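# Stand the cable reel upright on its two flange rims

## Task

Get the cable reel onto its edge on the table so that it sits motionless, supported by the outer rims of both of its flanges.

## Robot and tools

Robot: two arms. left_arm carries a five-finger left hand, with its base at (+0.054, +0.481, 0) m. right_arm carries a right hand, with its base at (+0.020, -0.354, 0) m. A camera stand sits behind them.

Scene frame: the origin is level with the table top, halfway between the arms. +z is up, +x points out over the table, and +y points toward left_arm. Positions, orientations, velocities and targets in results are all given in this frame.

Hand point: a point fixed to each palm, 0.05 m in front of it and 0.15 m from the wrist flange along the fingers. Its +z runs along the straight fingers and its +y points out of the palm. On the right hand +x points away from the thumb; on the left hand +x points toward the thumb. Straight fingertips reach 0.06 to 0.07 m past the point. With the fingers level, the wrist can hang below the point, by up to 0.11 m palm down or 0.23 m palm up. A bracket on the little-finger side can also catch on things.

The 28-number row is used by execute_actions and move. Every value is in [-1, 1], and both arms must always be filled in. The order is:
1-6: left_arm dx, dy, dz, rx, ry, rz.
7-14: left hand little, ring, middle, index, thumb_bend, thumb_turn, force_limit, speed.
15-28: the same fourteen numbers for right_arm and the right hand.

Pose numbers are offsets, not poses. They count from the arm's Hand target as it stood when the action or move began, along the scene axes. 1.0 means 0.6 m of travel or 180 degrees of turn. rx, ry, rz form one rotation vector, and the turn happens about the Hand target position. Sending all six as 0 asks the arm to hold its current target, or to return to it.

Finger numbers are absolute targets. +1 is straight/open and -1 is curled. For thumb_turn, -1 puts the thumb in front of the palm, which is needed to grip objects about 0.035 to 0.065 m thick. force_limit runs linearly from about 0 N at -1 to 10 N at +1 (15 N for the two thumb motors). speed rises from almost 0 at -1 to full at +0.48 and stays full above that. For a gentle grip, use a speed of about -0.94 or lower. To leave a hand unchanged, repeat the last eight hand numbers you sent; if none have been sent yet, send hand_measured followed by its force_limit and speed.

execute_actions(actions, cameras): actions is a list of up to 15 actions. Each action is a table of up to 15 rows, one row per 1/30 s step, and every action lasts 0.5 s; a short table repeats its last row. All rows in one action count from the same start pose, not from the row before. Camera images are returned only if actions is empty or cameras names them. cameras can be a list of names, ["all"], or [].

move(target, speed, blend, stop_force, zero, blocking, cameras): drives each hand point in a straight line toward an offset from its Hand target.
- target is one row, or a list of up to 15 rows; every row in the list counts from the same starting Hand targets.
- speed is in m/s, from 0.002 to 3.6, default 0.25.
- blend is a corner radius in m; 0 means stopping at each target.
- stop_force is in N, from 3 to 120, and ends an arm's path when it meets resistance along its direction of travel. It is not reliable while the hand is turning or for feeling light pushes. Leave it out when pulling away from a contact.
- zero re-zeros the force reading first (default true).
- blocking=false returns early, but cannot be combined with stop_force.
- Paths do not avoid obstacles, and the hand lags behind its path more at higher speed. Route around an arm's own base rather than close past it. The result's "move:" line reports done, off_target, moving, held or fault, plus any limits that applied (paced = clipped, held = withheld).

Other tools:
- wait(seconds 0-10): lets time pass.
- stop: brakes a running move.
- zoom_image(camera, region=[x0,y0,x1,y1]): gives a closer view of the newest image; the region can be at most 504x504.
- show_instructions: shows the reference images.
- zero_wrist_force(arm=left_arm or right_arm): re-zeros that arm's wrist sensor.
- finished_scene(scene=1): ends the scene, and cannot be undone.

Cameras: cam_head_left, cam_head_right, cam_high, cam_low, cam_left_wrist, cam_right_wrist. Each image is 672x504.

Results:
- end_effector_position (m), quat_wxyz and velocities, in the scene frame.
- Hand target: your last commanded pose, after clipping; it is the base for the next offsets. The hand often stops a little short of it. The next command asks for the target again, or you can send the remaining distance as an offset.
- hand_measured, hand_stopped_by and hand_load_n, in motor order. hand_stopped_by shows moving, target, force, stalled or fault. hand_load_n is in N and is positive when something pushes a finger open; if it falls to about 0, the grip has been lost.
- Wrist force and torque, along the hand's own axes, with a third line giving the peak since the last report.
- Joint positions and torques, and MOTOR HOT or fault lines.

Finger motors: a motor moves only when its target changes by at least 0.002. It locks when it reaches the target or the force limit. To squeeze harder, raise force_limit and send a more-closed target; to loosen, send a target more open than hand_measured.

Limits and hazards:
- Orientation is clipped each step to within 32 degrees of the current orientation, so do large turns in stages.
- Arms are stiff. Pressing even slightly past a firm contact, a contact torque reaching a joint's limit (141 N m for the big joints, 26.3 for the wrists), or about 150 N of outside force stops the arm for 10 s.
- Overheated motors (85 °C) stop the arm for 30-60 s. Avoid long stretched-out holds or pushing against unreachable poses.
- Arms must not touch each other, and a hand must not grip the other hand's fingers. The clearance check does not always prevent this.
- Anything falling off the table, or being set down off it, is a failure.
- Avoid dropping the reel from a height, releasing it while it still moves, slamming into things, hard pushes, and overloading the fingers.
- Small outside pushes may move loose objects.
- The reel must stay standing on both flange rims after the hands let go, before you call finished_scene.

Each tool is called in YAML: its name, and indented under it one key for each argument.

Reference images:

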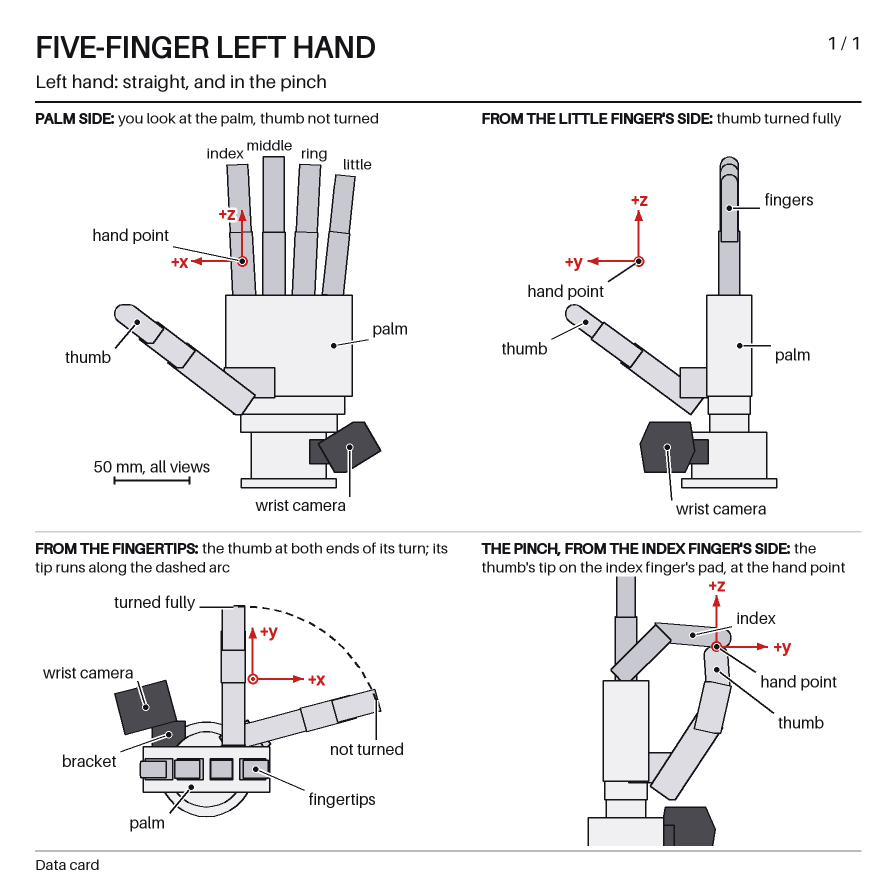

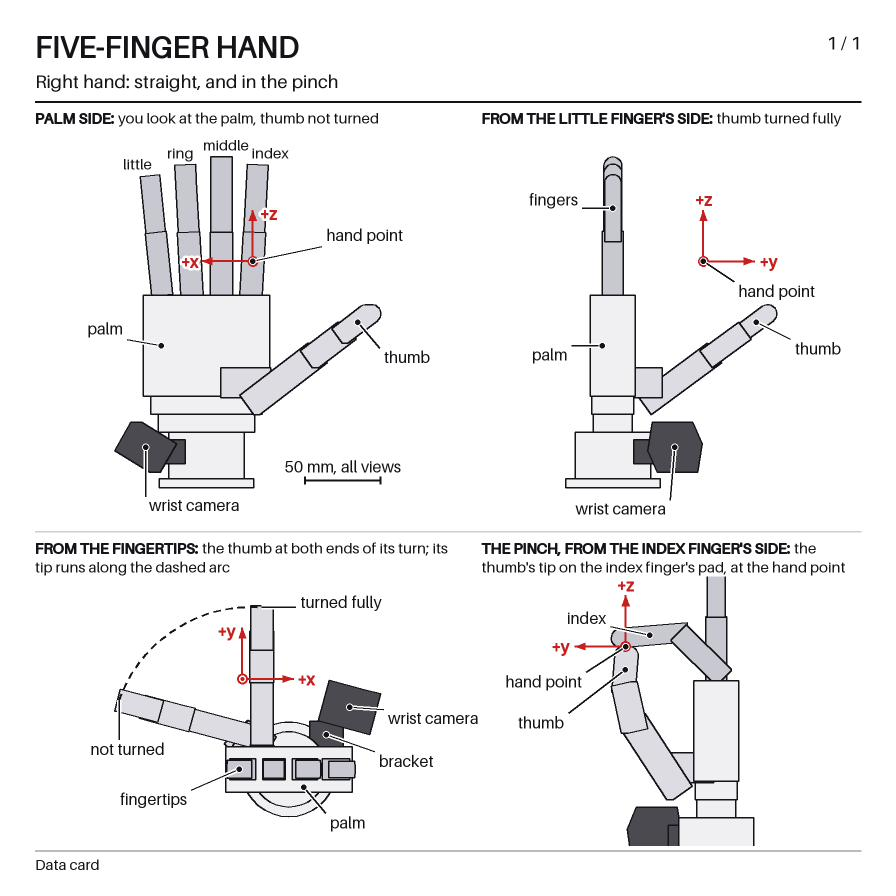

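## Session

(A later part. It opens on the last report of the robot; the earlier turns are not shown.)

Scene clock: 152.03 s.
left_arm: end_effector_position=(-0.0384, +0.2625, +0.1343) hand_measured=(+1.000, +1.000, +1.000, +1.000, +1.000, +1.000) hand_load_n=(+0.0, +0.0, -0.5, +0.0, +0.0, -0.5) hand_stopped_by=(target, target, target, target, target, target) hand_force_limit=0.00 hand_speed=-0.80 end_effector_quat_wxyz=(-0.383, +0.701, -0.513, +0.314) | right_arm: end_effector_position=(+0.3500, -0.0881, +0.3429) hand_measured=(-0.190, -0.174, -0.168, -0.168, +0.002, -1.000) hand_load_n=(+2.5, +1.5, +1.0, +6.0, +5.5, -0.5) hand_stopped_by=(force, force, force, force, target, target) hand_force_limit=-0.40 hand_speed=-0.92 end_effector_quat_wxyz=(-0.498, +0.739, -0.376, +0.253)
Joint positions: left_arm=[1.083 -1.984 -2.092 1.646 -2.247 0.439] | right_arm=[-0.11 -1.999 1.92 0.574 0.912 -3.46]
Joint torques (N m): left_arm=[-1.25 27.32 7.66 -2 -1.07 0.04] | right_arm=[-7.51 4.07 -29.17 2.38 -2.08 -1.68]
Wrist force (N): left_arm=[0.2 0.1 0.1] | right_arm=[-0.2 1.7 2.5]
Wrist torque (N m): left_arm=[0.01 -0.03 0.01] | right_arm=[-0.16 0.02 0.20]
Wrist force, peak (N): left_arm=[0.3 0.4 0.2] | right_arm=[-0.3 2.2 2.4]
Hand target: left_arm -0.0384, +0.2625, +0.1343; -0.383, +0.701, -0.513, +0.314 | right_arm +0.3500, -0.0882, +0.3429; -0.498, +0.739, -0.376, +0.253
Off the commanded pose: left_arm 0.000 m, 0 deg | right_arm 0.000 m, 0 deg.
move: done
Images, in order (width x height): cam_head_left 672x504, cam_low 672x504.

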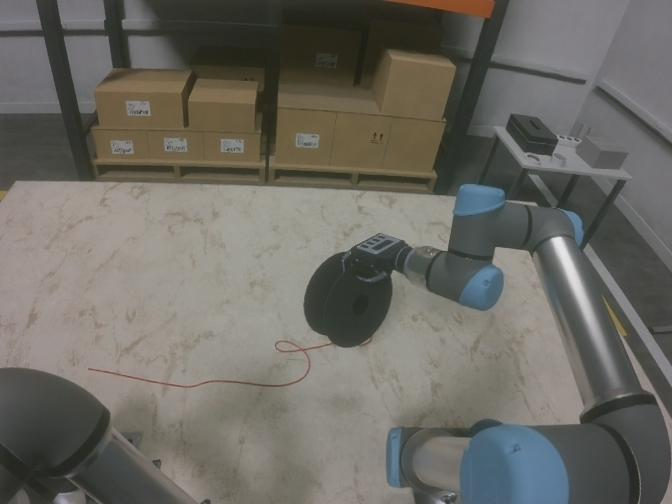

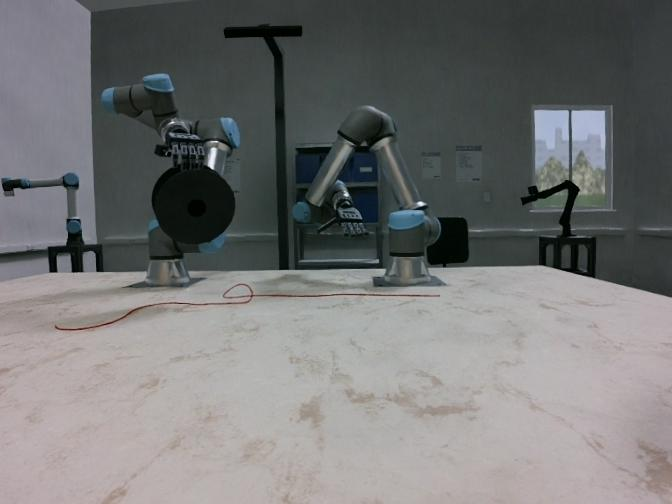

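move:
  target: [0,0,0,0,0,0,1,1,1,1,1,1,0,-0.8,0.2833,0.1467,-0.155,0.0719,-0.0989,0,-0.3,-0.3,-0.3,-0.3,0.0,-1,-0.4,-0.92]
  speed: 0.1
  cameras: ["cam_head_left","cam_head_right","cam_low","cam_high","cam_right_wrist"]

zoom_image:
  camera: "cam_low"
  region: [150, 160, 310, 320]

zoom_image:
  camera: "cam_high"
  region: [250, 150, 410, 310]

Scene clock: 158.87 s.
left_arm: end_effector_position=(-0.0384, +0.2625, +0.1343) hand_measured=(+1.000, +1.000, +1.000, +1.000, +1.000, +1.000) hand_load_n=(+0.0, +0.0, +0.0, +0.0, +0.0, +0.0) hand_stopped_by=(target, target, target, target, target, target) hand_force_limit=0.00 hand_speed=-0.80 end_effector_quat_wxyz=(-0.383, +0.701, -0.513, +0.314) | right_arm: end_effector_position=(+0.5199, -0.0002, +0.2500) hand_measured=(-0.190, -0.174, -0.168, -0.168, +0.002, -1.000) hand_load_n=(+3.0, +1.0, +0.0, +5.5, +5.5, -0.5) hand_stopped_by=(force, force, force, force, target, target) hand_force_limit=-0.40 hand_speed=-0.92 end_effector_quat_wxyz=(+0.630, -0.630, +0.321, -0.321)
Joint positions: left_arm=[1.083 -1.984 -2.092 1.646 -2.247 0.439] | right_arm=[0.129 -1.597 2.066 -0.468 1.088 -3.141]
Joint torques (N m): left_arm=[-1.42 27.8 7.87 -2.04 -1.1 0.06] | right_arm=[6.92 -13.53 -28.16 -4.69 1.67 1.99]
Wrist force (N): left_arm=[0.1 -0.1 0.2] | right_arm=[0.1 1.3 1.7]
Wrist torque (N m): left_arm=[-0.02 -0.02 0.01] | right_arm=[-0.37 0.12 0.06]
Wrist force, peak (N): left_arm=[0.4 0.2 0.1] | right_arm=[0.5 2.1 2.4]
Hand target: left_arm -0.0384, +0.2625, +0.1343; -0.383, +0.701, -0.513, +0.314 | right_arm +0.5199, -0.0001, +0.2499; +0.630, -0.630, +0.321, -0.321
Off the commanded pose: left_arm 0.000 m, 0 deg | right_arm 0.000 m, 0 deg.
move: done
camera_calibration:
cam_right_wrist: T_world_to_cam=[[0.131219, -0.171267, -0.976447, 0.176988], [-0.922111, 0.340563, -0.183651, 0.525381], [0.363995, 0.924492, -0.113239, -0.0436254], [0, 0, 0, 1]] pos_world=[0.477115, -0.108282, 0.264367]
Images, in order (width x height): cam_head_left 672x504, cam_head_right 672x504, cam_high 672x504, cam_low 672x504, cam_right_wrist 672x504.

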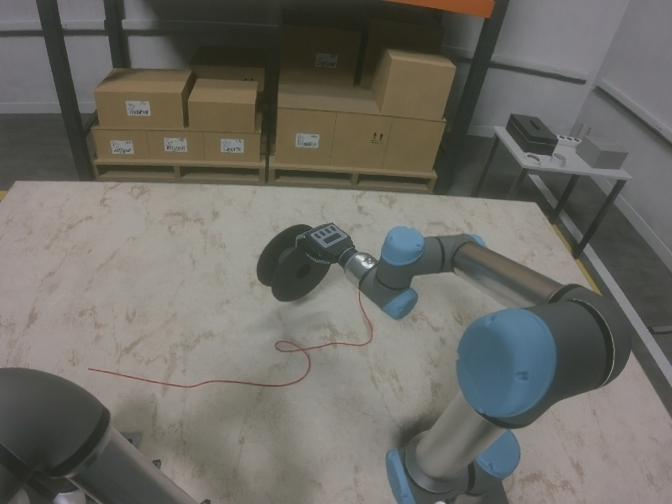

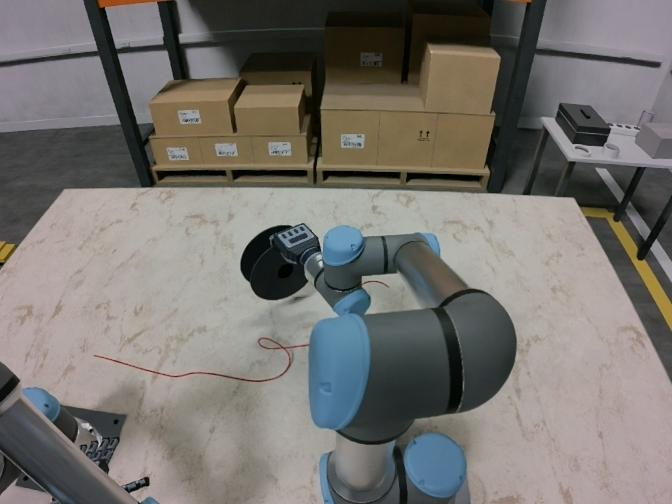

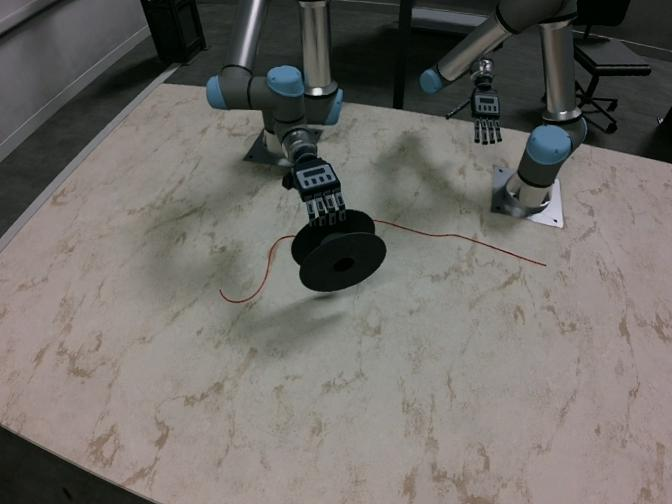

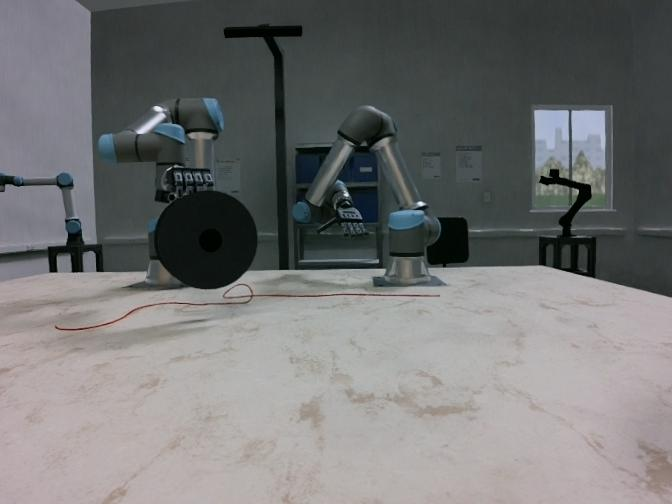

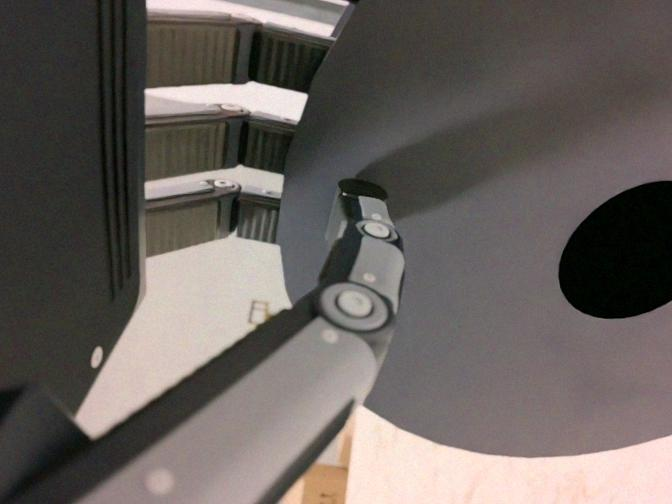

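Scaled by 3.150 from the camera's 672x504 image, which has a finer 960x720 frame.

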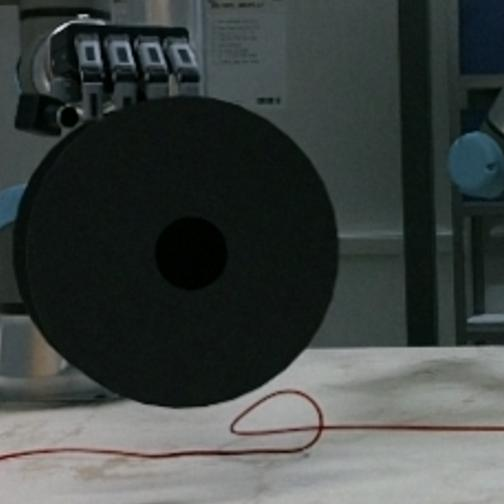

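Scaled by 3.150 from the camera's 672x504 image, which has a finer 960x720 frame.

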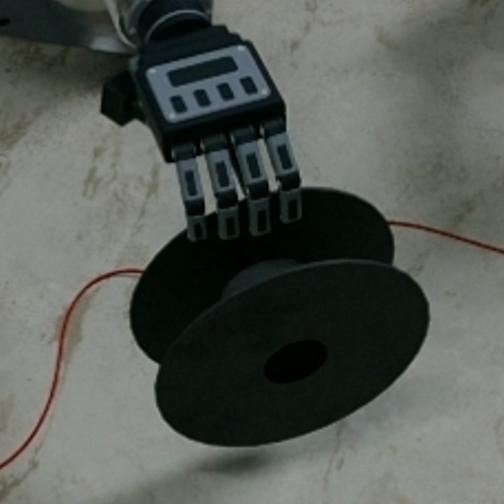

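move:
  target:
    - [0,0,0,0,0,0,1,1,1,1,1,1,0,-0.8,0,0,-0.08,0,0,0,-0.3,-0.3,-0.3,-0.3,0.0,-1,-0.4,-0.92]
    - [0,0,0,0,0,0,1,1,1,1,1,1,0,-0.8,0,0,-0.145,0,0,0,-0.3,-0.3,-0.3,-0.3,0.0,-1,-0.4,-0.92]
  speed: [0.05, 0.015]
  stop_force: 4
  cameras: ["cam_head_left","cam_low","cam_high"]

zoom_image:
  camera: "cam_low"
  region: [150, 180, 310, 340]

zoom_image:
  camera: "cam_high"
  region: [250, 170, 410, 330]

zoom_image:
  camera: "cam_head_left"
  region: [220, 220, 380, 380]

Scene clock: 166.20 s.
left_arm: end_effector_position=(-0.0384, +0.2625, +0.1343) hand_measured=(+1.000, +1.000, +1.000, +1.000, +1.000, +1.000) hand_load_n=(+0.0, +0.0, +0.0, -0.5, +0.0, +0.0) hand_stopped_by=(target, target, target, target, target, target) hand_force_limit=0.00 hand_speed=-0.80 end_effector_quat_wxyz=(-0.383, +0.701, -0.513, +0.314) | right_arm: end_effector_position=(+0.5199, -0.0001, +0.1803) hand_measured=(-0.190, -0.174, -0.168, -0.168, +0.002, -1.000) hand_load_n=(+2.5, +1.0, +1.0, +6.0, +3.5, -0.5) hand_stopped_by=(force, force, force, force, target, target) hand_force_limit=-0.40 hand_speed=-0.92 end_effector_quat_wxyz=(+0.630, -0.630, +0.321, -0.321)
Joint positions: left_arm=[1.083 -1.984 -2.092 1.646 -2.247 0.439] | right_arm=[0.129 -1.493 2.17 -0.677 1.088 -3.141]
Joint torques (N m): left_arm=[-2.12 27.6 7.16 -2 -1.1 -0.02] | right_arm=[1.4 -29.28 -24.33 0.66 1.6 1.29]
Wrist force (N): left_arm=[0.1 0.0 0.2] | right_arm=[0.0 0.7 1.9]
Wrist torque (N m): left_arm=[-0.01 -0.02 0.01] | right_arm=[-0.27 0.13 0.04]
Wrist force, peak (N): left_arm=[0.4 0.1 0.3] | right_arm=[-0.1 -7.9 0.6]
Hand target: left_arm -0.0384, +0.2625, +0.1343; -0.383, +0.701, -0.513, +0.314 | right_arm +0.5199, -0.0001, +0.1803; +0.630, -0.630, +0.321, -0.321 (not the last commanded pose)
Off the commanded pose: left_arm 0.000 m, 0 deg | right_arm 0.017 m, 0 deg.
move: contact (right_arm); path passed 1 of 2 targets
Images, in order (width x height): cam_head_left 672x504, cam_high 672x504, cam_low 672x504.

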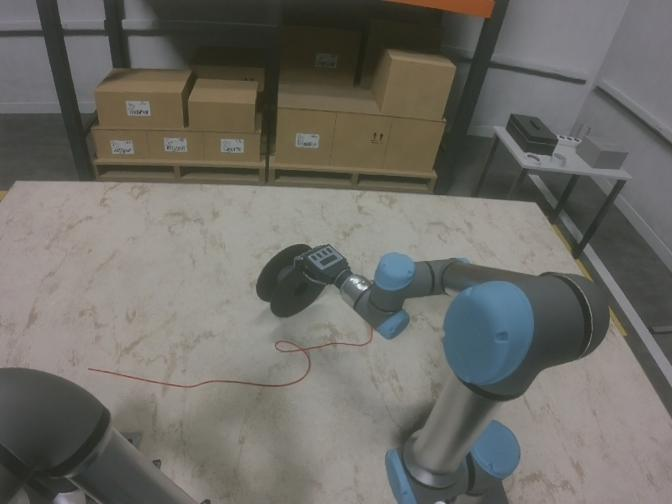

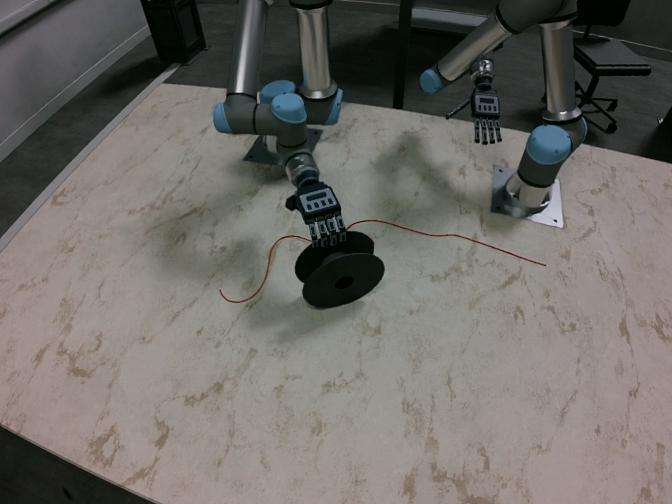

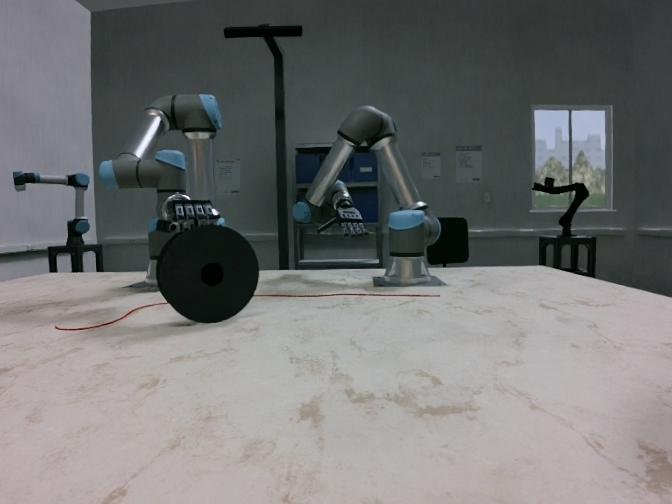

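Scaled by 3.150 from the camera's 672x504 image, which has a finer 960x720 frame.

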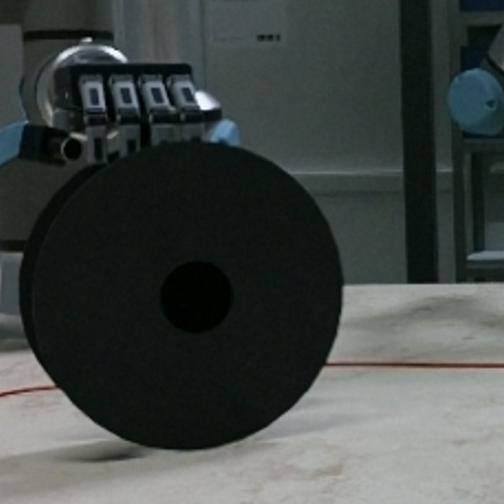

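Scaled by 3.150 from the camera's 672x504 image, which has a finer 960x720 frame.

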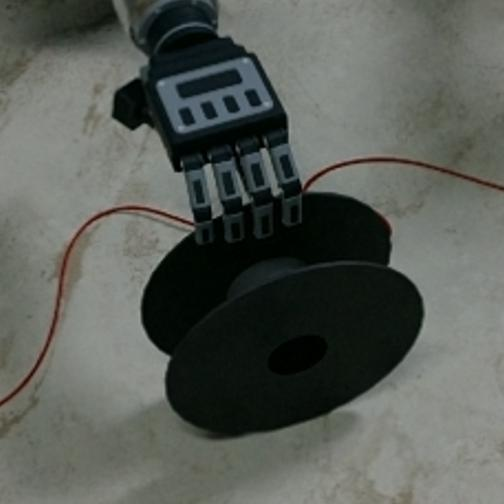

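Scaled by 3.150 from the camera's 672x504 image, which has a finer 960x720 frame.

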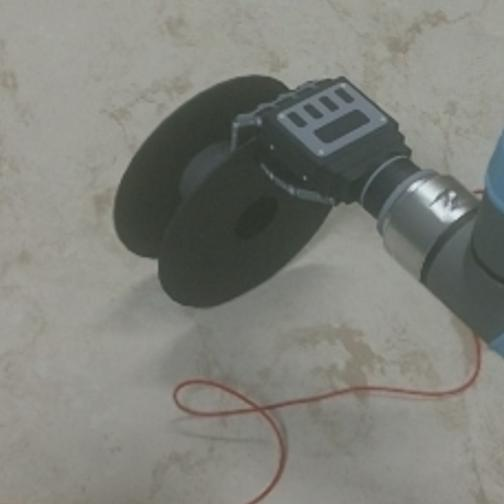

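move:
  target: [0,0,0,0,0,0,1,1,1,1,1,1,0,-0.8,0,0,-0.004,0,0,0,-0.3,-0.3,-0.3,-0.3,0.0,-1,-0.4,-0.92]
  speed: 0.01
  cameras: ["cam_low"]

zoom_image:
  camera: "cam_low"
  region: [150, 240, 290, 340]

Scene clock: 169.60 s.
left_arm: end_effector_position=(-0.0384, +0.2625, +0.1343) hand_measured=(+1.000, +1.000, +1.000, +1.000, +1.000, +1.000) hand_load_n=(+0.0, +0.0, +0.0, +0.0, +0.0, +0.0) hand_stopped_by=(target, target, target, target, target, target) hand_force_limit=0.00 hand_speed=-0.80 end_effector_quat_wxyz=(-0.383, +0.701, -0.513, +0.314) | right_arm: end_effector_position=(+0.5200, -0.0001, +0.1781) hand_measured=(-0.190, -0.174, -0.168, -0.168, -0.002, -1.000) hand_load_n=(+3.0, +1.5, +1.5, +7.0, -5.5, -0.5) hand_stopped_by=(force, force, force, force, target, target) hand_force_limit=-0.40 hand_speed=-0.92 end_effector_quat_wxyz=(+0.630, -0.630, +0.321, -0.321)
Joint positions: left_arm=[1.083 -1.984 -2.092 1.646 -2.247 0.439] | right_arm=[0.129 -1.489 2.173 -0.684 1.088 -3.141]
Joint torques (N m): left_arm=[-1.97 27.48 6.91 -1.95 -1.16 0.07] | right_arm=[1.47 -3.63 -2.35 -0.81 1.33 -1.53]
Wrist force (N): left_arm=[0.2 0.1 -0.1] | right_arm=[-0.3 -21.9 -1.5]
Wrist torque (N m): left_arm=[0.02 -0.03 0.01] | right_arm=[-0.82 0.17 -0.36]
Wrist force, peak (N): left_arm=[0.4 0.1 0.1] | right_arm=[-0.3 -21.9 -1.5]
Hand target: left_arm -0.0384, +0.2625, +0.1343; -0.383, +0.701, -0.513, +0.314 | right_arm +0.5199, -0.0001, +0.1779; +0.630, -0.630, +0.321, -0.321
Off the commanded pose: left_arm 0.000 m, 0 deg | right_arm 0.000 m, 0 deg.
move: done
Images, in order (width x height): cam_low 672x504.

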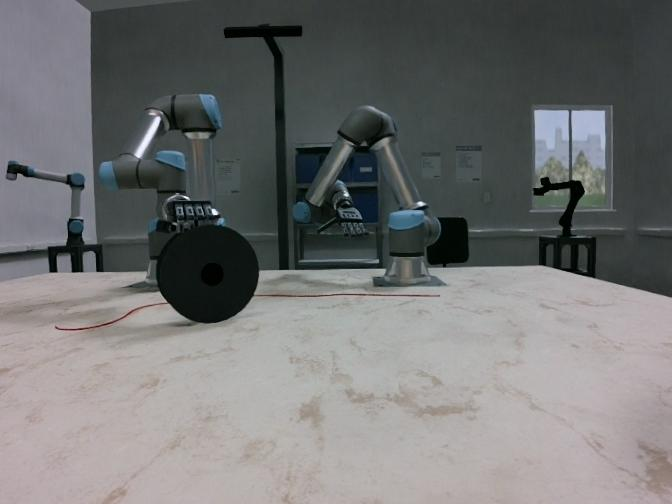

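Scaled by 3.600 from the camera's 672x504 image, which has a finer 960x720 frame.

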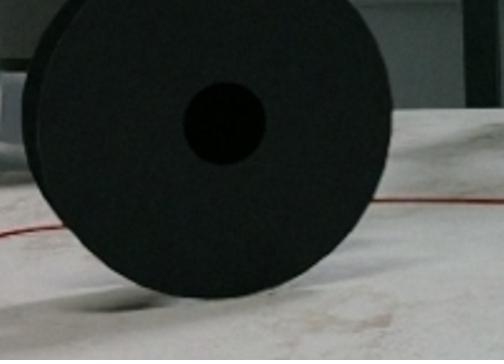

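move:
  target: [0,0,0,0,0,0,1,1,1,1,1,1,0,-0.8,0.0084,0.0061,0.006,-0.0065,0.009,0,-0.3,-0.3,-0.3,-0.3,0.0,-1,-0.4,-0.92]
  speed: 0.03

move:
  target: [0,0,0,0,0,0,1,1,1,1,1,1,0,-0.8,0,0,-0.012,0,0,0,-0.3,-0.3,-0.3,-0.3,0.0,-1,-0.4,-0.92]
  speed: 0.006
  stop_force: 5
  cameras: ["cam_low","cam_head_left"]

zoom_image:
  camera: "cam_low"
  region: [150, 240, 290, 340]

zoom_image:
  camera: "cam_head_left"
  region: [230, 230, 350, 350]

Scene clock: 174.47 s.
left_arm: end_effector_position=(-0.0384, +0.2625, +0.1343) hand_measured=(+1.000, +1.000, +1.000, +1.000, +1.000, +1.000) hand_load_n=(+0.0, +0.0, -0.5, +0.0, +0.0, -0.5) hand_stopped_by=(target, target, target, target, target, target) hand_force_limit=0.00 hand_speed=-0.80 end_effector_quat_wxyz=(-0.383, +0.701, -0.513, +0.314) | right_arm: end_effector_position=(+0.5250, +0.0035, +0.1815) hand_measured=(-0.190, -0.174, -0.168, -0.168, -0.002, -1.000) hand_load_n=(+3.5, +1.5, +1.0, +7.0, -5.5, -1.0) hand_stopped_by=(force, force, force, force, target, target) hand_force_limit=-0.40 hand_speed=-0.92 end_effector_quat_wxyz=(+0.619, -0.641, +0.327, -0.315)
Joint positions: left_arm=[1.083 -1.984 -2.092 1.646 -2.247 0.439] | right_arm=[0.14 -1.481 2.126 -0.605 1.1 -3.159]
Joint torques (N m): left_arm=[-1.52 27.12 7.39 -2 -1.15 0.08] | right_arm=[7.01 -17.2 -25.48 0.55 1.65 -1.52]
Wrist force (N): left_arm=[0.0 0.0 0.2] | right_arm=[0.0 1.4 1.9]
Wrist torque (N m): left_arm=[-0.01 0.01 0.00] | right_arm=[-0.32 0.14 0.19]
Wrist force, peak (N): left_arm=[0.2 0.0 0.4] | right_arm=[-0.3 -23.3 -1.8]
Hand target: left_arm -0.0384, +0.2625, +0.1343; -0.383, +0.701, -0.513, +0.314 | right_arm +0.5250, +0.0035, +0.1815; +0.619, -0.641, +0.327, -0.315
Off the commanded pose: left_arm 0.000 m, 0 deg | right_arm 0.000 m, 0 deg.
move: done

Scene clock: 176.07 s.
left_arm: end_effector_position=(-0.0384, +0.2625, +0.1343) hand_measured=(+1.000, +1.000, +1.000, +1.000, +1.000, +1.000) hand_load_n=(+0.0, +0.0, +0.0, -0.5, +0.0, -0.5) hand_stopped_by=(target, target, target, target, target, target) hand_force_limit=0.00 hand_speed=-0.80 end_effector_quat_wxyz=(-0.383, +0.701, -0.513, +0.314) | right_arm: end_effector_position=(+0.5250, +0.0035, +0.1791) hand_measured=(-0.190, -0.174, -0.168, -0.168, -0.002, -1.000) hand_load_n=(+2.0, +2.0, +4.0, +7.0, -4.5, -0.5) hand_stopped_by=(force, force, force, force, target, target) hand_force_limit=-0.40 hand_speed=-0.92 end_effector_quat_wxyz=(+0.619, -0.641, +0.327, -0.315)
Joint positions: left_arm=[1.083 -1.984 -2.092 1.646 -2.247 0.439] | right_arm=[0.14 -1.477 2.129 -0.612 1.1 -3.159]
Joint torques (N m): left_arm=[-1.27 27.48 7.68 -2.01 -1.2 0.05] | right_arm=[6.6 -29.95 -24.09 0.8 1.27 -1.38]
Wrist force (N): left_arm=[0.0 0.2 0.1] | right_arm=[0.0 -0.1 2.3]
Wrist torque (N m): left_arm=[0.03 0.00 -0.01] | right_arm=[-0.21 0.11 0.16]
Wrist force, peak (N): left_arm=[0.3 0.3 0.1] | right_arm=[0.2 -3.8 1.1]
Hand target: left_arm -0.0384, +0.2625, +0.1343; -0.383, +0.701, -0.513, +0.314 | right_arm +0.5250, +0.0035, +0.1791; +0.619, -0.641, +0.327, -0.315 (not the last commanded pose)
Off the commanded pose: left_arm 0.000 m, 0 deg | right_arm 0.005 m, 0 deg.
move: contact (right_arm)
Images, in order (width x height): cam_head_left 672x504, cam_low 672x504.

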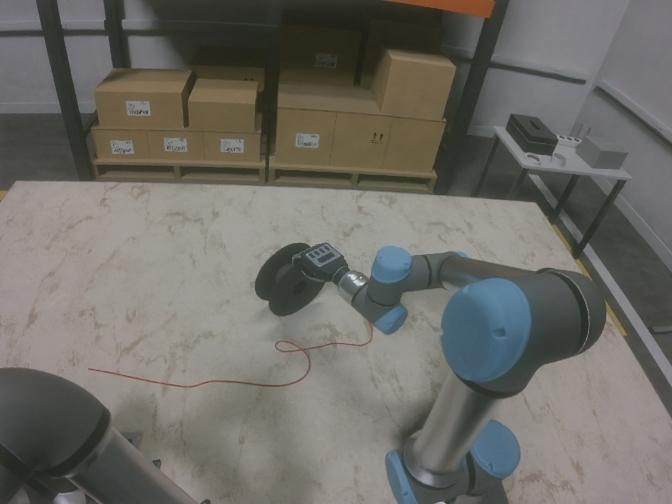

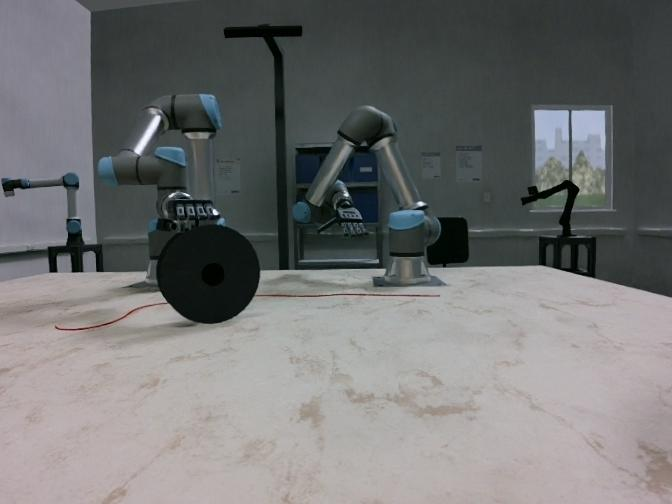

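Scaled by 3.600 from the camera's 672x504 image, which has a finer 960x720 frame.

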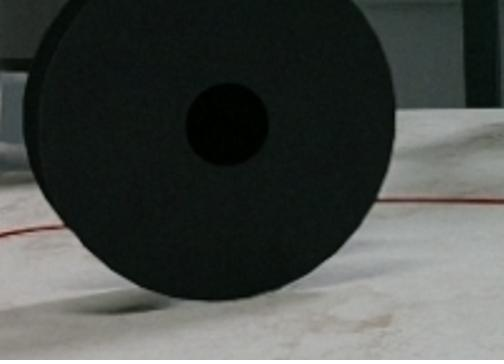

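Scaled by 4.200 from the camera's 672x504 image, which has a finer 960x720 frame.

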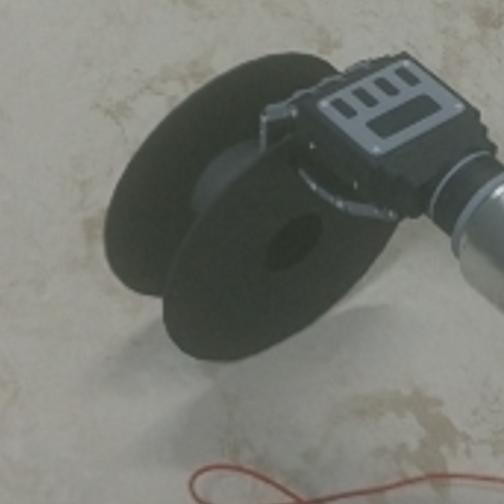

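move:
  target: [0,0,0,0,0,0,1,1,1,1,1,1,0,-0.8,0,0,-0.002,0,0,0,-0.3,-0.3,-0.3,-0.3,0.0,-1,-0.4,-0.92]
  speed: 0.01
  cameras: ["cam_high"]

zoom_image:
  camera: "cam_high"
  region: [270, 200, 410, 330]

Scene clock: 181.57 s.
left_arm: end_effector_position=(-0.0384, +0.2625, +0.1343) hand_measured=(+1.000, +1.000, +1.000, +1.000, +1.000, +1.000) hand_load_n=(+0.0, +0.0, +0.0, +0.0, +0.0, +0.0) hand_stopped_by=(target, target, target, target, target, target) hand_force_limit=0.00 hand_speed=-0.80 end_effector_quat_wxyz=(-0.383, +0.701, -0.513, +0.314) | right_arm: end_effector_position=(+0.5250, +0.0035, +0.1781) hand_measured=(-0.190, -0.174, -0.168, -0.168, -0.002, -1.000) hand_load_n=(+2.0, +2.5, +4.0, +7.5, -6.0, -0.5) hand_stopped_by=(force, force, force, force, target, target) hand_force_limit=-0.40 hand_speed=-0.92 end_effector_quat_wxyz=(+0.619, -0.641, +0.327, -0.315)
Joint positions: left_arm=[1.083 -1.984 -2.092 1.646 -2.247 0.439] | right_arm=[0.14 -1.475 2.13 -0.615 1.1 -3.159]
Joint torques (N m): left_arm=[-1.99 27.48 7.08 -2.02 -1.15 -0.02] | right_arm=[0.18 -5.93 -3.52 -1.03 -0.9 -0.28]
Wrist force (N): left_arm=[0.3 0.2 0.1] | right_arm=[0.0 -20.1 -1.9]
Wrist torque (N m): left_arm=[0.03 -0.04 0.01] | right_arm=[-0.66 0.18 -0.23]
Wrist force, peak (N): left_arm=[0.2 0.4 0.2] | right_arm=[0.0 -20.1 -1.9]
Hand target: left_arm -0.0384, +0.2625, +0.1343; -0.383, +0.701, -0.513, +0.314 | right_arm +0.5250, +0.0035, +0.1779; +0.619, -0.641, +0.327, -0.315
Off the commanded pose: left_arm 0.000 m, 0 deg | right_arm 0.000 m, 0 deg.
move: done
Images, in order (width x height): cam_high 672x504.

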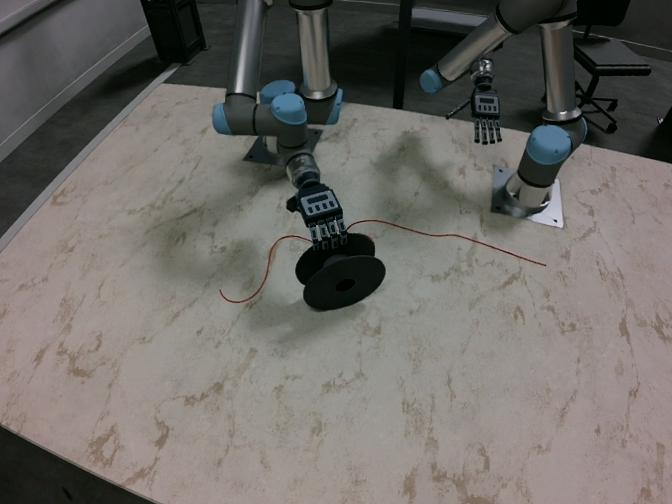

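Scaled by 3.600 from the camera's 672x504 image, which has a finer 960x720 frame.

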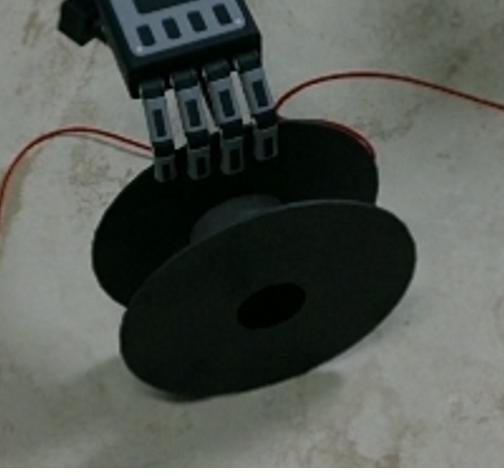

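move:
  target: [0,0,0,0,0,0,1,1,1,1,1,1,0,-0.8,0,0,0.0016,0,0,0,-0.3,-0.3,-0.3,-0.3,0.0,-1,-0.4,-0.92]
  speed: 0.01

move:
  target: [0,0,0,0,0,0,1,1,1,1,1,1,0,-0.8,0,0,0,0,0,0,0.0,0.0,0.0,0.0,0.15,-1,-0.4,-0.93]
  cameras: ["cam_low","cam_high","cam_right_wrist"]

zoom_image:
  camera: "cam_high"
  region: [270, 200, 410, 330]

zoom_image:
  camera: "cam_low"
  region: [140, 190, 280, 340]

Scene clock: 191.63 s.
left_arm: end_effector_position=(-0.0384, +0.2625, +0.1343) hand_measured=(+1.000, +1.000, +1.000, +1.000, +1.000, +1.000) hand_load_n=(+0.0, +0.0, -0.5, +0.0, -0.5, +0.0) hand_stopped_by=(target, target, target, target, target, target) hand_force_limit=0.00 hand_speed=-0.80 end_effector_quat_wxyz=(-0.383, +0.701, -0.513, +0.314) | right_arm: end_effector_position=(+0.5250, +0.0035, +0.1788) hand_measured=(-0.190, -0.174, -0.168, -0.166, -0.002, -1.000) hand_load_n=(+2.0, +2.5, +4.5, +7.5, -5.0, -0.5) hand_stopped_by=(force, force, force, force, target, target) hand_force_limit=-0.40 hand_speed=-0.92 end_effector_quat_wxyz=(+0.619, -0.641, +0.327, -0.315)
Joint positions: left_arm=[1.083 -1.984 -2.092 1.646 -2.247 0.439] | right_arm=[0.14 -1.476 2.129 -0.613 1.1 -3.159]
Joint torques (N m): left_arm=[-1.08 27.92 6.84 -1.93 -1.29 0.07] | right_arm=[-4.76 -29.45 -24.67 1.08 -0.85 1.19]
Wrist force (N): left_arm=[0.1 0.1 0.1] | right_arm=[-0.1 -0.3 2.3]
Wrist torque (N m): left_arm=[0.01 -0.02 0.01] | right_arm=[-0.21 0.10 0.18]
Wrist force, peak (N): left_arm=[0.3 0.3 0.2] | right_arm=[-0.1 -25.0 -1.5]
Hand target: left_arm -0.0384, +0.2625, +0.1343; -0.383, +0.701, -0.513, +0.314 | right_arm +0.5250, +0.0035, +0.1789; +0.619, -0.641, +0.327, -0.315
Off the commanded pose: left_arm 0.000 m, 0 deg | right_arm 0.000 m, 0 deg.
move: done

Scene clock: 193.33 s.
left_arm: end_effector_position=(-0.0384, +0.2625, +0.1343) hand_measured=(+1.000, +1.000, +1.000, +1.000, +1.000, +1.000) hand_load_n=(+0.0, +0.0, +0.0, -0.5, +0.0, -0.5) hand_stopped_by=(target, target, target, target, target, target) hand_force_limit=0.00 hand_speed=-0.80 end_effector_quat_wxyz=(-0.383, +0.701, -0.513, +0.314) | right_arm: end_effector_position=(+0.5250, +0.0035, +0.1789) hand_measured=(+0.000, +0.000, +0.000, +0.000, +0.150, -1.000) hand_load_n=(+0.0, +0.0, +0.0, +0.0, +0.0, -0.5) hand_stopped_by=(target, target, target, target, target, target) hand_force_limit=-0.40 hand_speed=-0.93 end_effector_quat_wxyz=(+0.619, -0.641, +0.327, -0.315)
Joint positions: left_arm=[1.083 -1.984 -2.092 1.646 -2.247 0.439] | right_arm=[0.14 -1.477 2.129 -0.613 1.1 -3.159]
Joint torques (N m): left_arm=[-1.4 27.17 6.73 -2.02 -1.25 -0.05] | right_arm=[-5.36 -29.28 -23.73 1.09 -0.82 1.7]
Wrist force (N): left_arm=[0.1 0.0 0.1] | right_arm=[0.0 -1.7 2.1]
Wrist torque (N m): left_arm=[0.00 -0.02 0.01] | right_arm=[-0.35 0.12 0.12]
Wrist force, peak (N): left_arm=[0.0 0.2 0.4] | right_arm=[0.2 -2.6 1.6]
Hand target: left_arm -0.0384, +0.2625, +0.1343; -0.383, +0.701, -0.513, +0.314 | right_arm +0.5250, +0.0035, +0.1789; +0.619, -0.641, +0.327, -0.315
Off the commanded pose: left_arm 0.000 m, 0 deg | right_arm 0.000 m, 0 deg.
move: done
camera_calibration:
cam_right_wrist: T_world_to_cam=[[0.103691, -0.191195, -0.97606, 0.121956], [-0.926993, 0.337077, -0.164507, 0.514904], [0.36046, 0.921859, -0.142285, -0.0499267], [0, 0, 0, 1]] pos_world=[0.482663, -0.104219, 0.196638]
Images, in order (width x height): cam_high 672x504, cam_low 672x504, cam_right_wrist 672x504.

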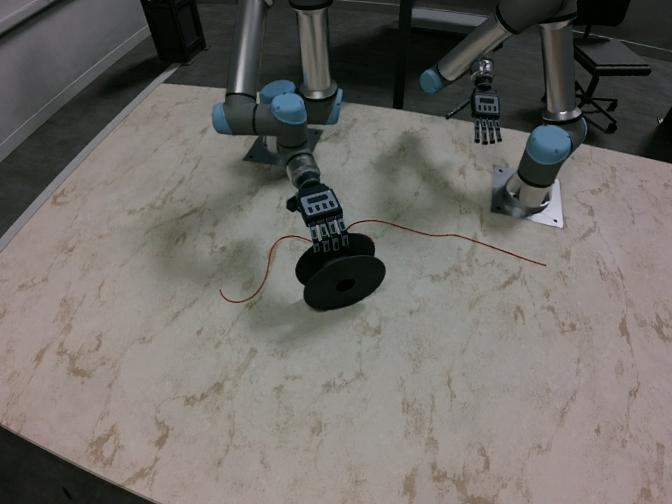

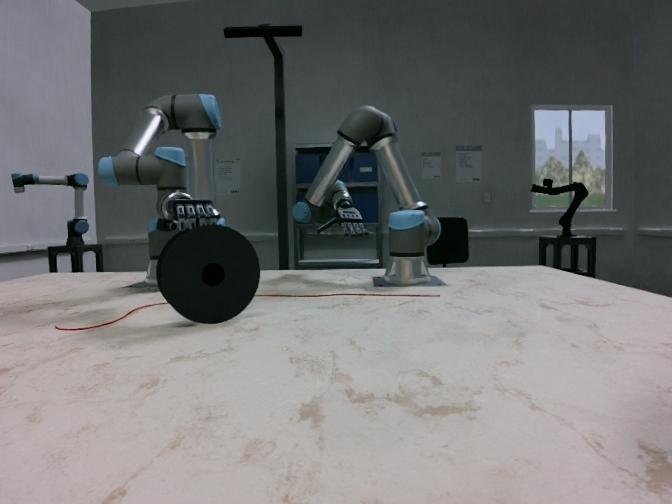

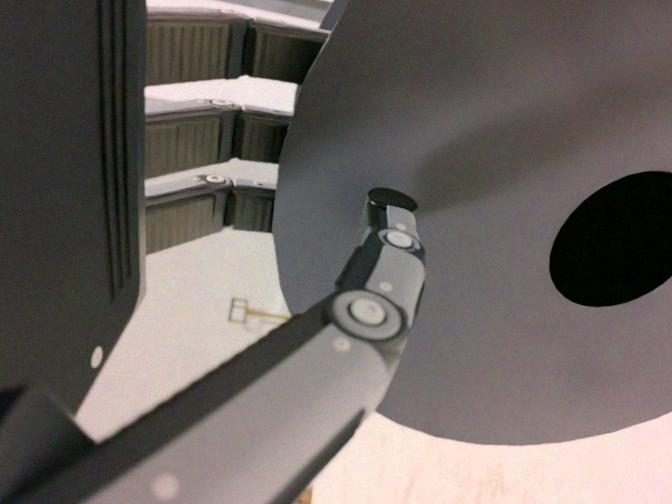

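Scaled by 3.600 from the camera's 672x504 image, which has a finer 960x720 frame.

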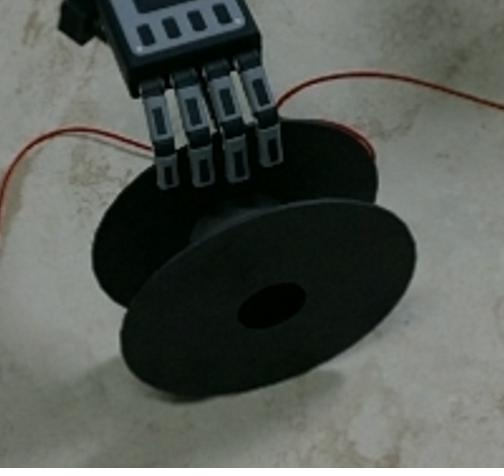

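Scaled by 3.360 from the camera's 672x504 image, which has a finer 960x720 frame.

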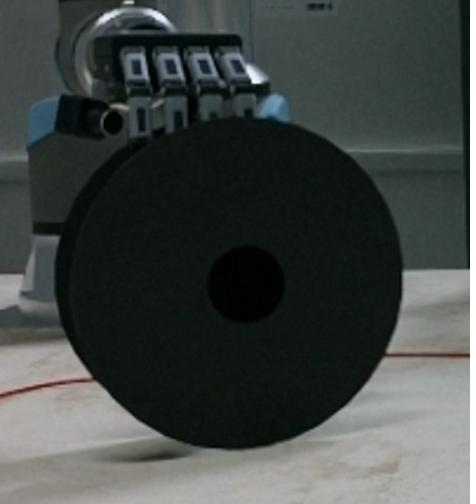

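move:
  target:
    - [0,0,0,0,0,0,1,1,1,1,1,1,0,-0.8,0,0,0,0,0,0,0.05,0.05,0.05,0.05,0.2,-1,-0.4,-0.9]
    - [0,0,0,0,0,0,1,1,1,1,1,1,0,-0.8,0,0,0.1,0,0,0,0.05,0.05,0.05,0.05,0.2,-1,-0.4,-0.9]
    - [0,0,0,0,0,0,1,1,1,1,1,1,0,-0.8,-0.05,-0.036,0.25,0,0,0,0.05,0.05,0.05,0.05,0.2,-1,-0.4,-0.9]
  speed: [0.05,0.06,0.15]
  blend: [0,0.02,0]
  cameras: ["cam_low","cam_high","cam_head_left","cam_right_wrist"]

zoom_image:
  camera: "cam_head_left"
  region: [220, 220, 380, 380]

zoom_image:
  camera: "cam_low"
  region: [140, 190, 280, 340]

Scene clock: 200.10 s.
left_arm: end_effector_position=(-0.0384, +0.2625, +0.1343) hand_measured=(+1.000, +1.000, +1.000, +1.000, +1.000, +1.000) hand_load_n=(+0.0, +0.0, +0.0, +0.0, +0.0, +0.0) hand_stopped_by=(target, target, target, target, target, target) hand_force_limit=0.00 hand_speed=-0.80 end_effector_quat_wxyz=(-0.383, +0.701, -0.513, +0.314) | right_arm: end_effector_position=(+0.4950, -0.0181, +0.3288) hand_measured=(+0.050, +0.050, +0.050, +0.050, +0.200, -1.000) hand_load_n=(+0.0, +0.0, +0.0, +0.0, +0.0, +0.0) hand_stopped_by=(target, target, target, target, target, target) hand_force_limit=-0.40 hand_speed=-0.90 end_effector_quat_wxyz=(+0.619, -0.641, +0.327, -0.315)
Joint positions: left_arm=[1.083 -1.984 -2.092 1.646 -2.247 0.439] | right_arm=[0.087 -1.739 1.955 -0.175 1.047 -3.162]
Joint torques (N m): left_arm=[-1.3 27.47 6.63 -1.86 -1.21 0.03] | right_arm=[-6.87 -22.06 -28.06 1.39 -1.37 -1.64]
Wrist force (N): left_arm=[-0.1 0.0 0.1] | right_arm=[0.1 -1.8 2.1]
Wrist torque (N m): left_arm=[0.00 0.02 -0.01] | right_arm=[-0.36 0.10 0.15]
Wrist force, peak (N): left_arm=[0.2 0.2 0.4] | right_arm=[-0.1 -2.7 1.8]
Hand target: left_arm -0.0384, +0.2625, +0.1343; -0.383, +0.701, -0.513, +0.314 | right_arm +0.4950, -0.0181, +0.3289; +0.619, -0.641, +0.327, -0.315
Off the commanded pose: left_arm 0.000 m, 0 deg | right_arm 0.000 m, 0 deg.
move: done
camera_calibration:
cam_right_wrist: T_world_to_cam=[[0.103701, -0.191199, -0.976058, 0.267341], [-0.926992, 0.337075, -0.164517, 0.519054], [0.36046, 0.921859, -0.142285, 0.00214205], [0, 0, 0, 1]] pos_world=[0.452663, -0.125819, 0.346638]
Images, in order (width x height): cam_head_left 672x504, cam_high 672x504, cam_low 672x504, cam_right_wrist 672x504.

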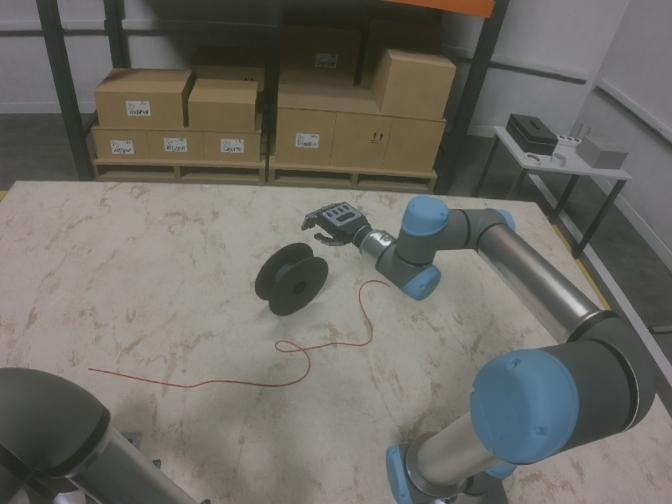

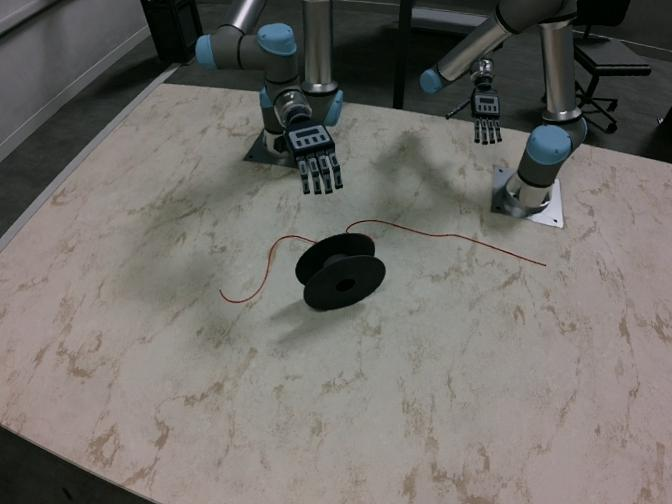

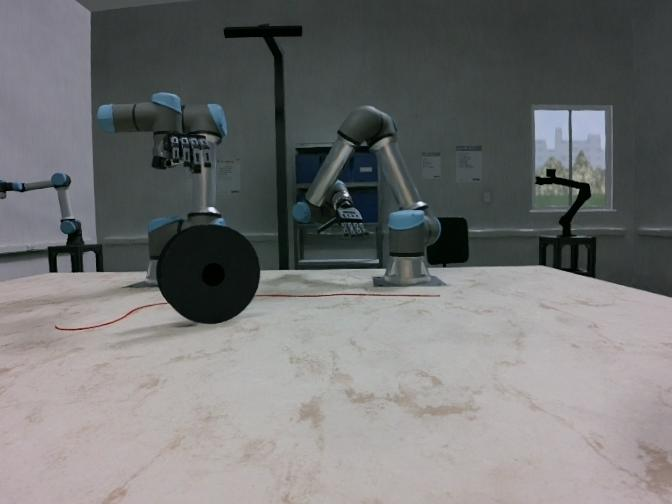

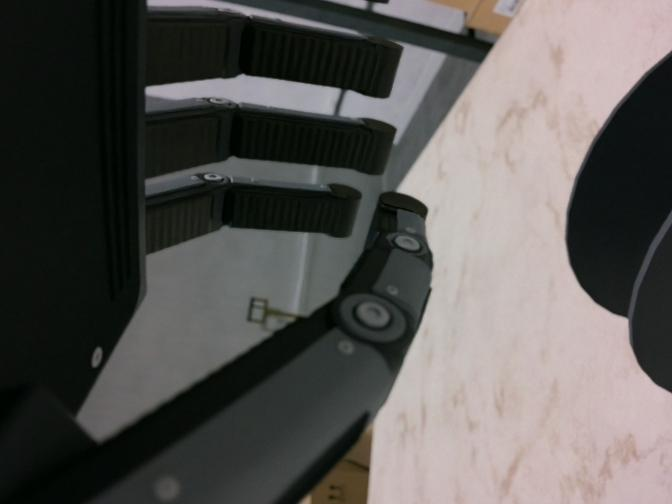

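Scaled by 3.150 from the camera's 672x504 image, which has a finer 960x720 frame.

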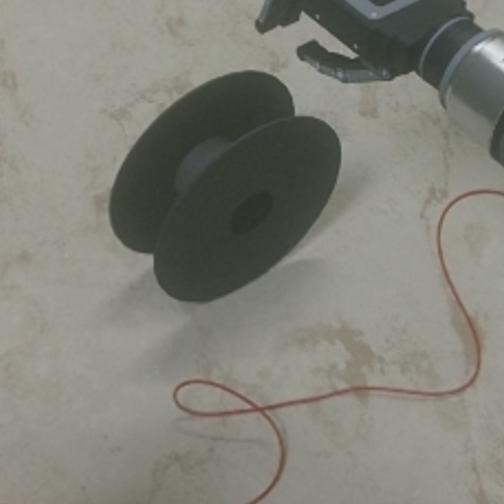

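Scaled by 3.360 from the camera's 672x504 image, which has a finer 960x720 frame.

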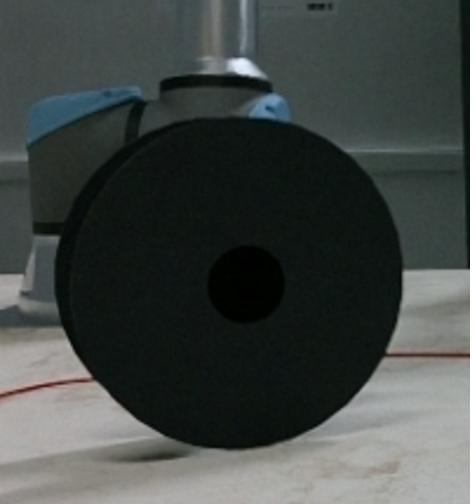

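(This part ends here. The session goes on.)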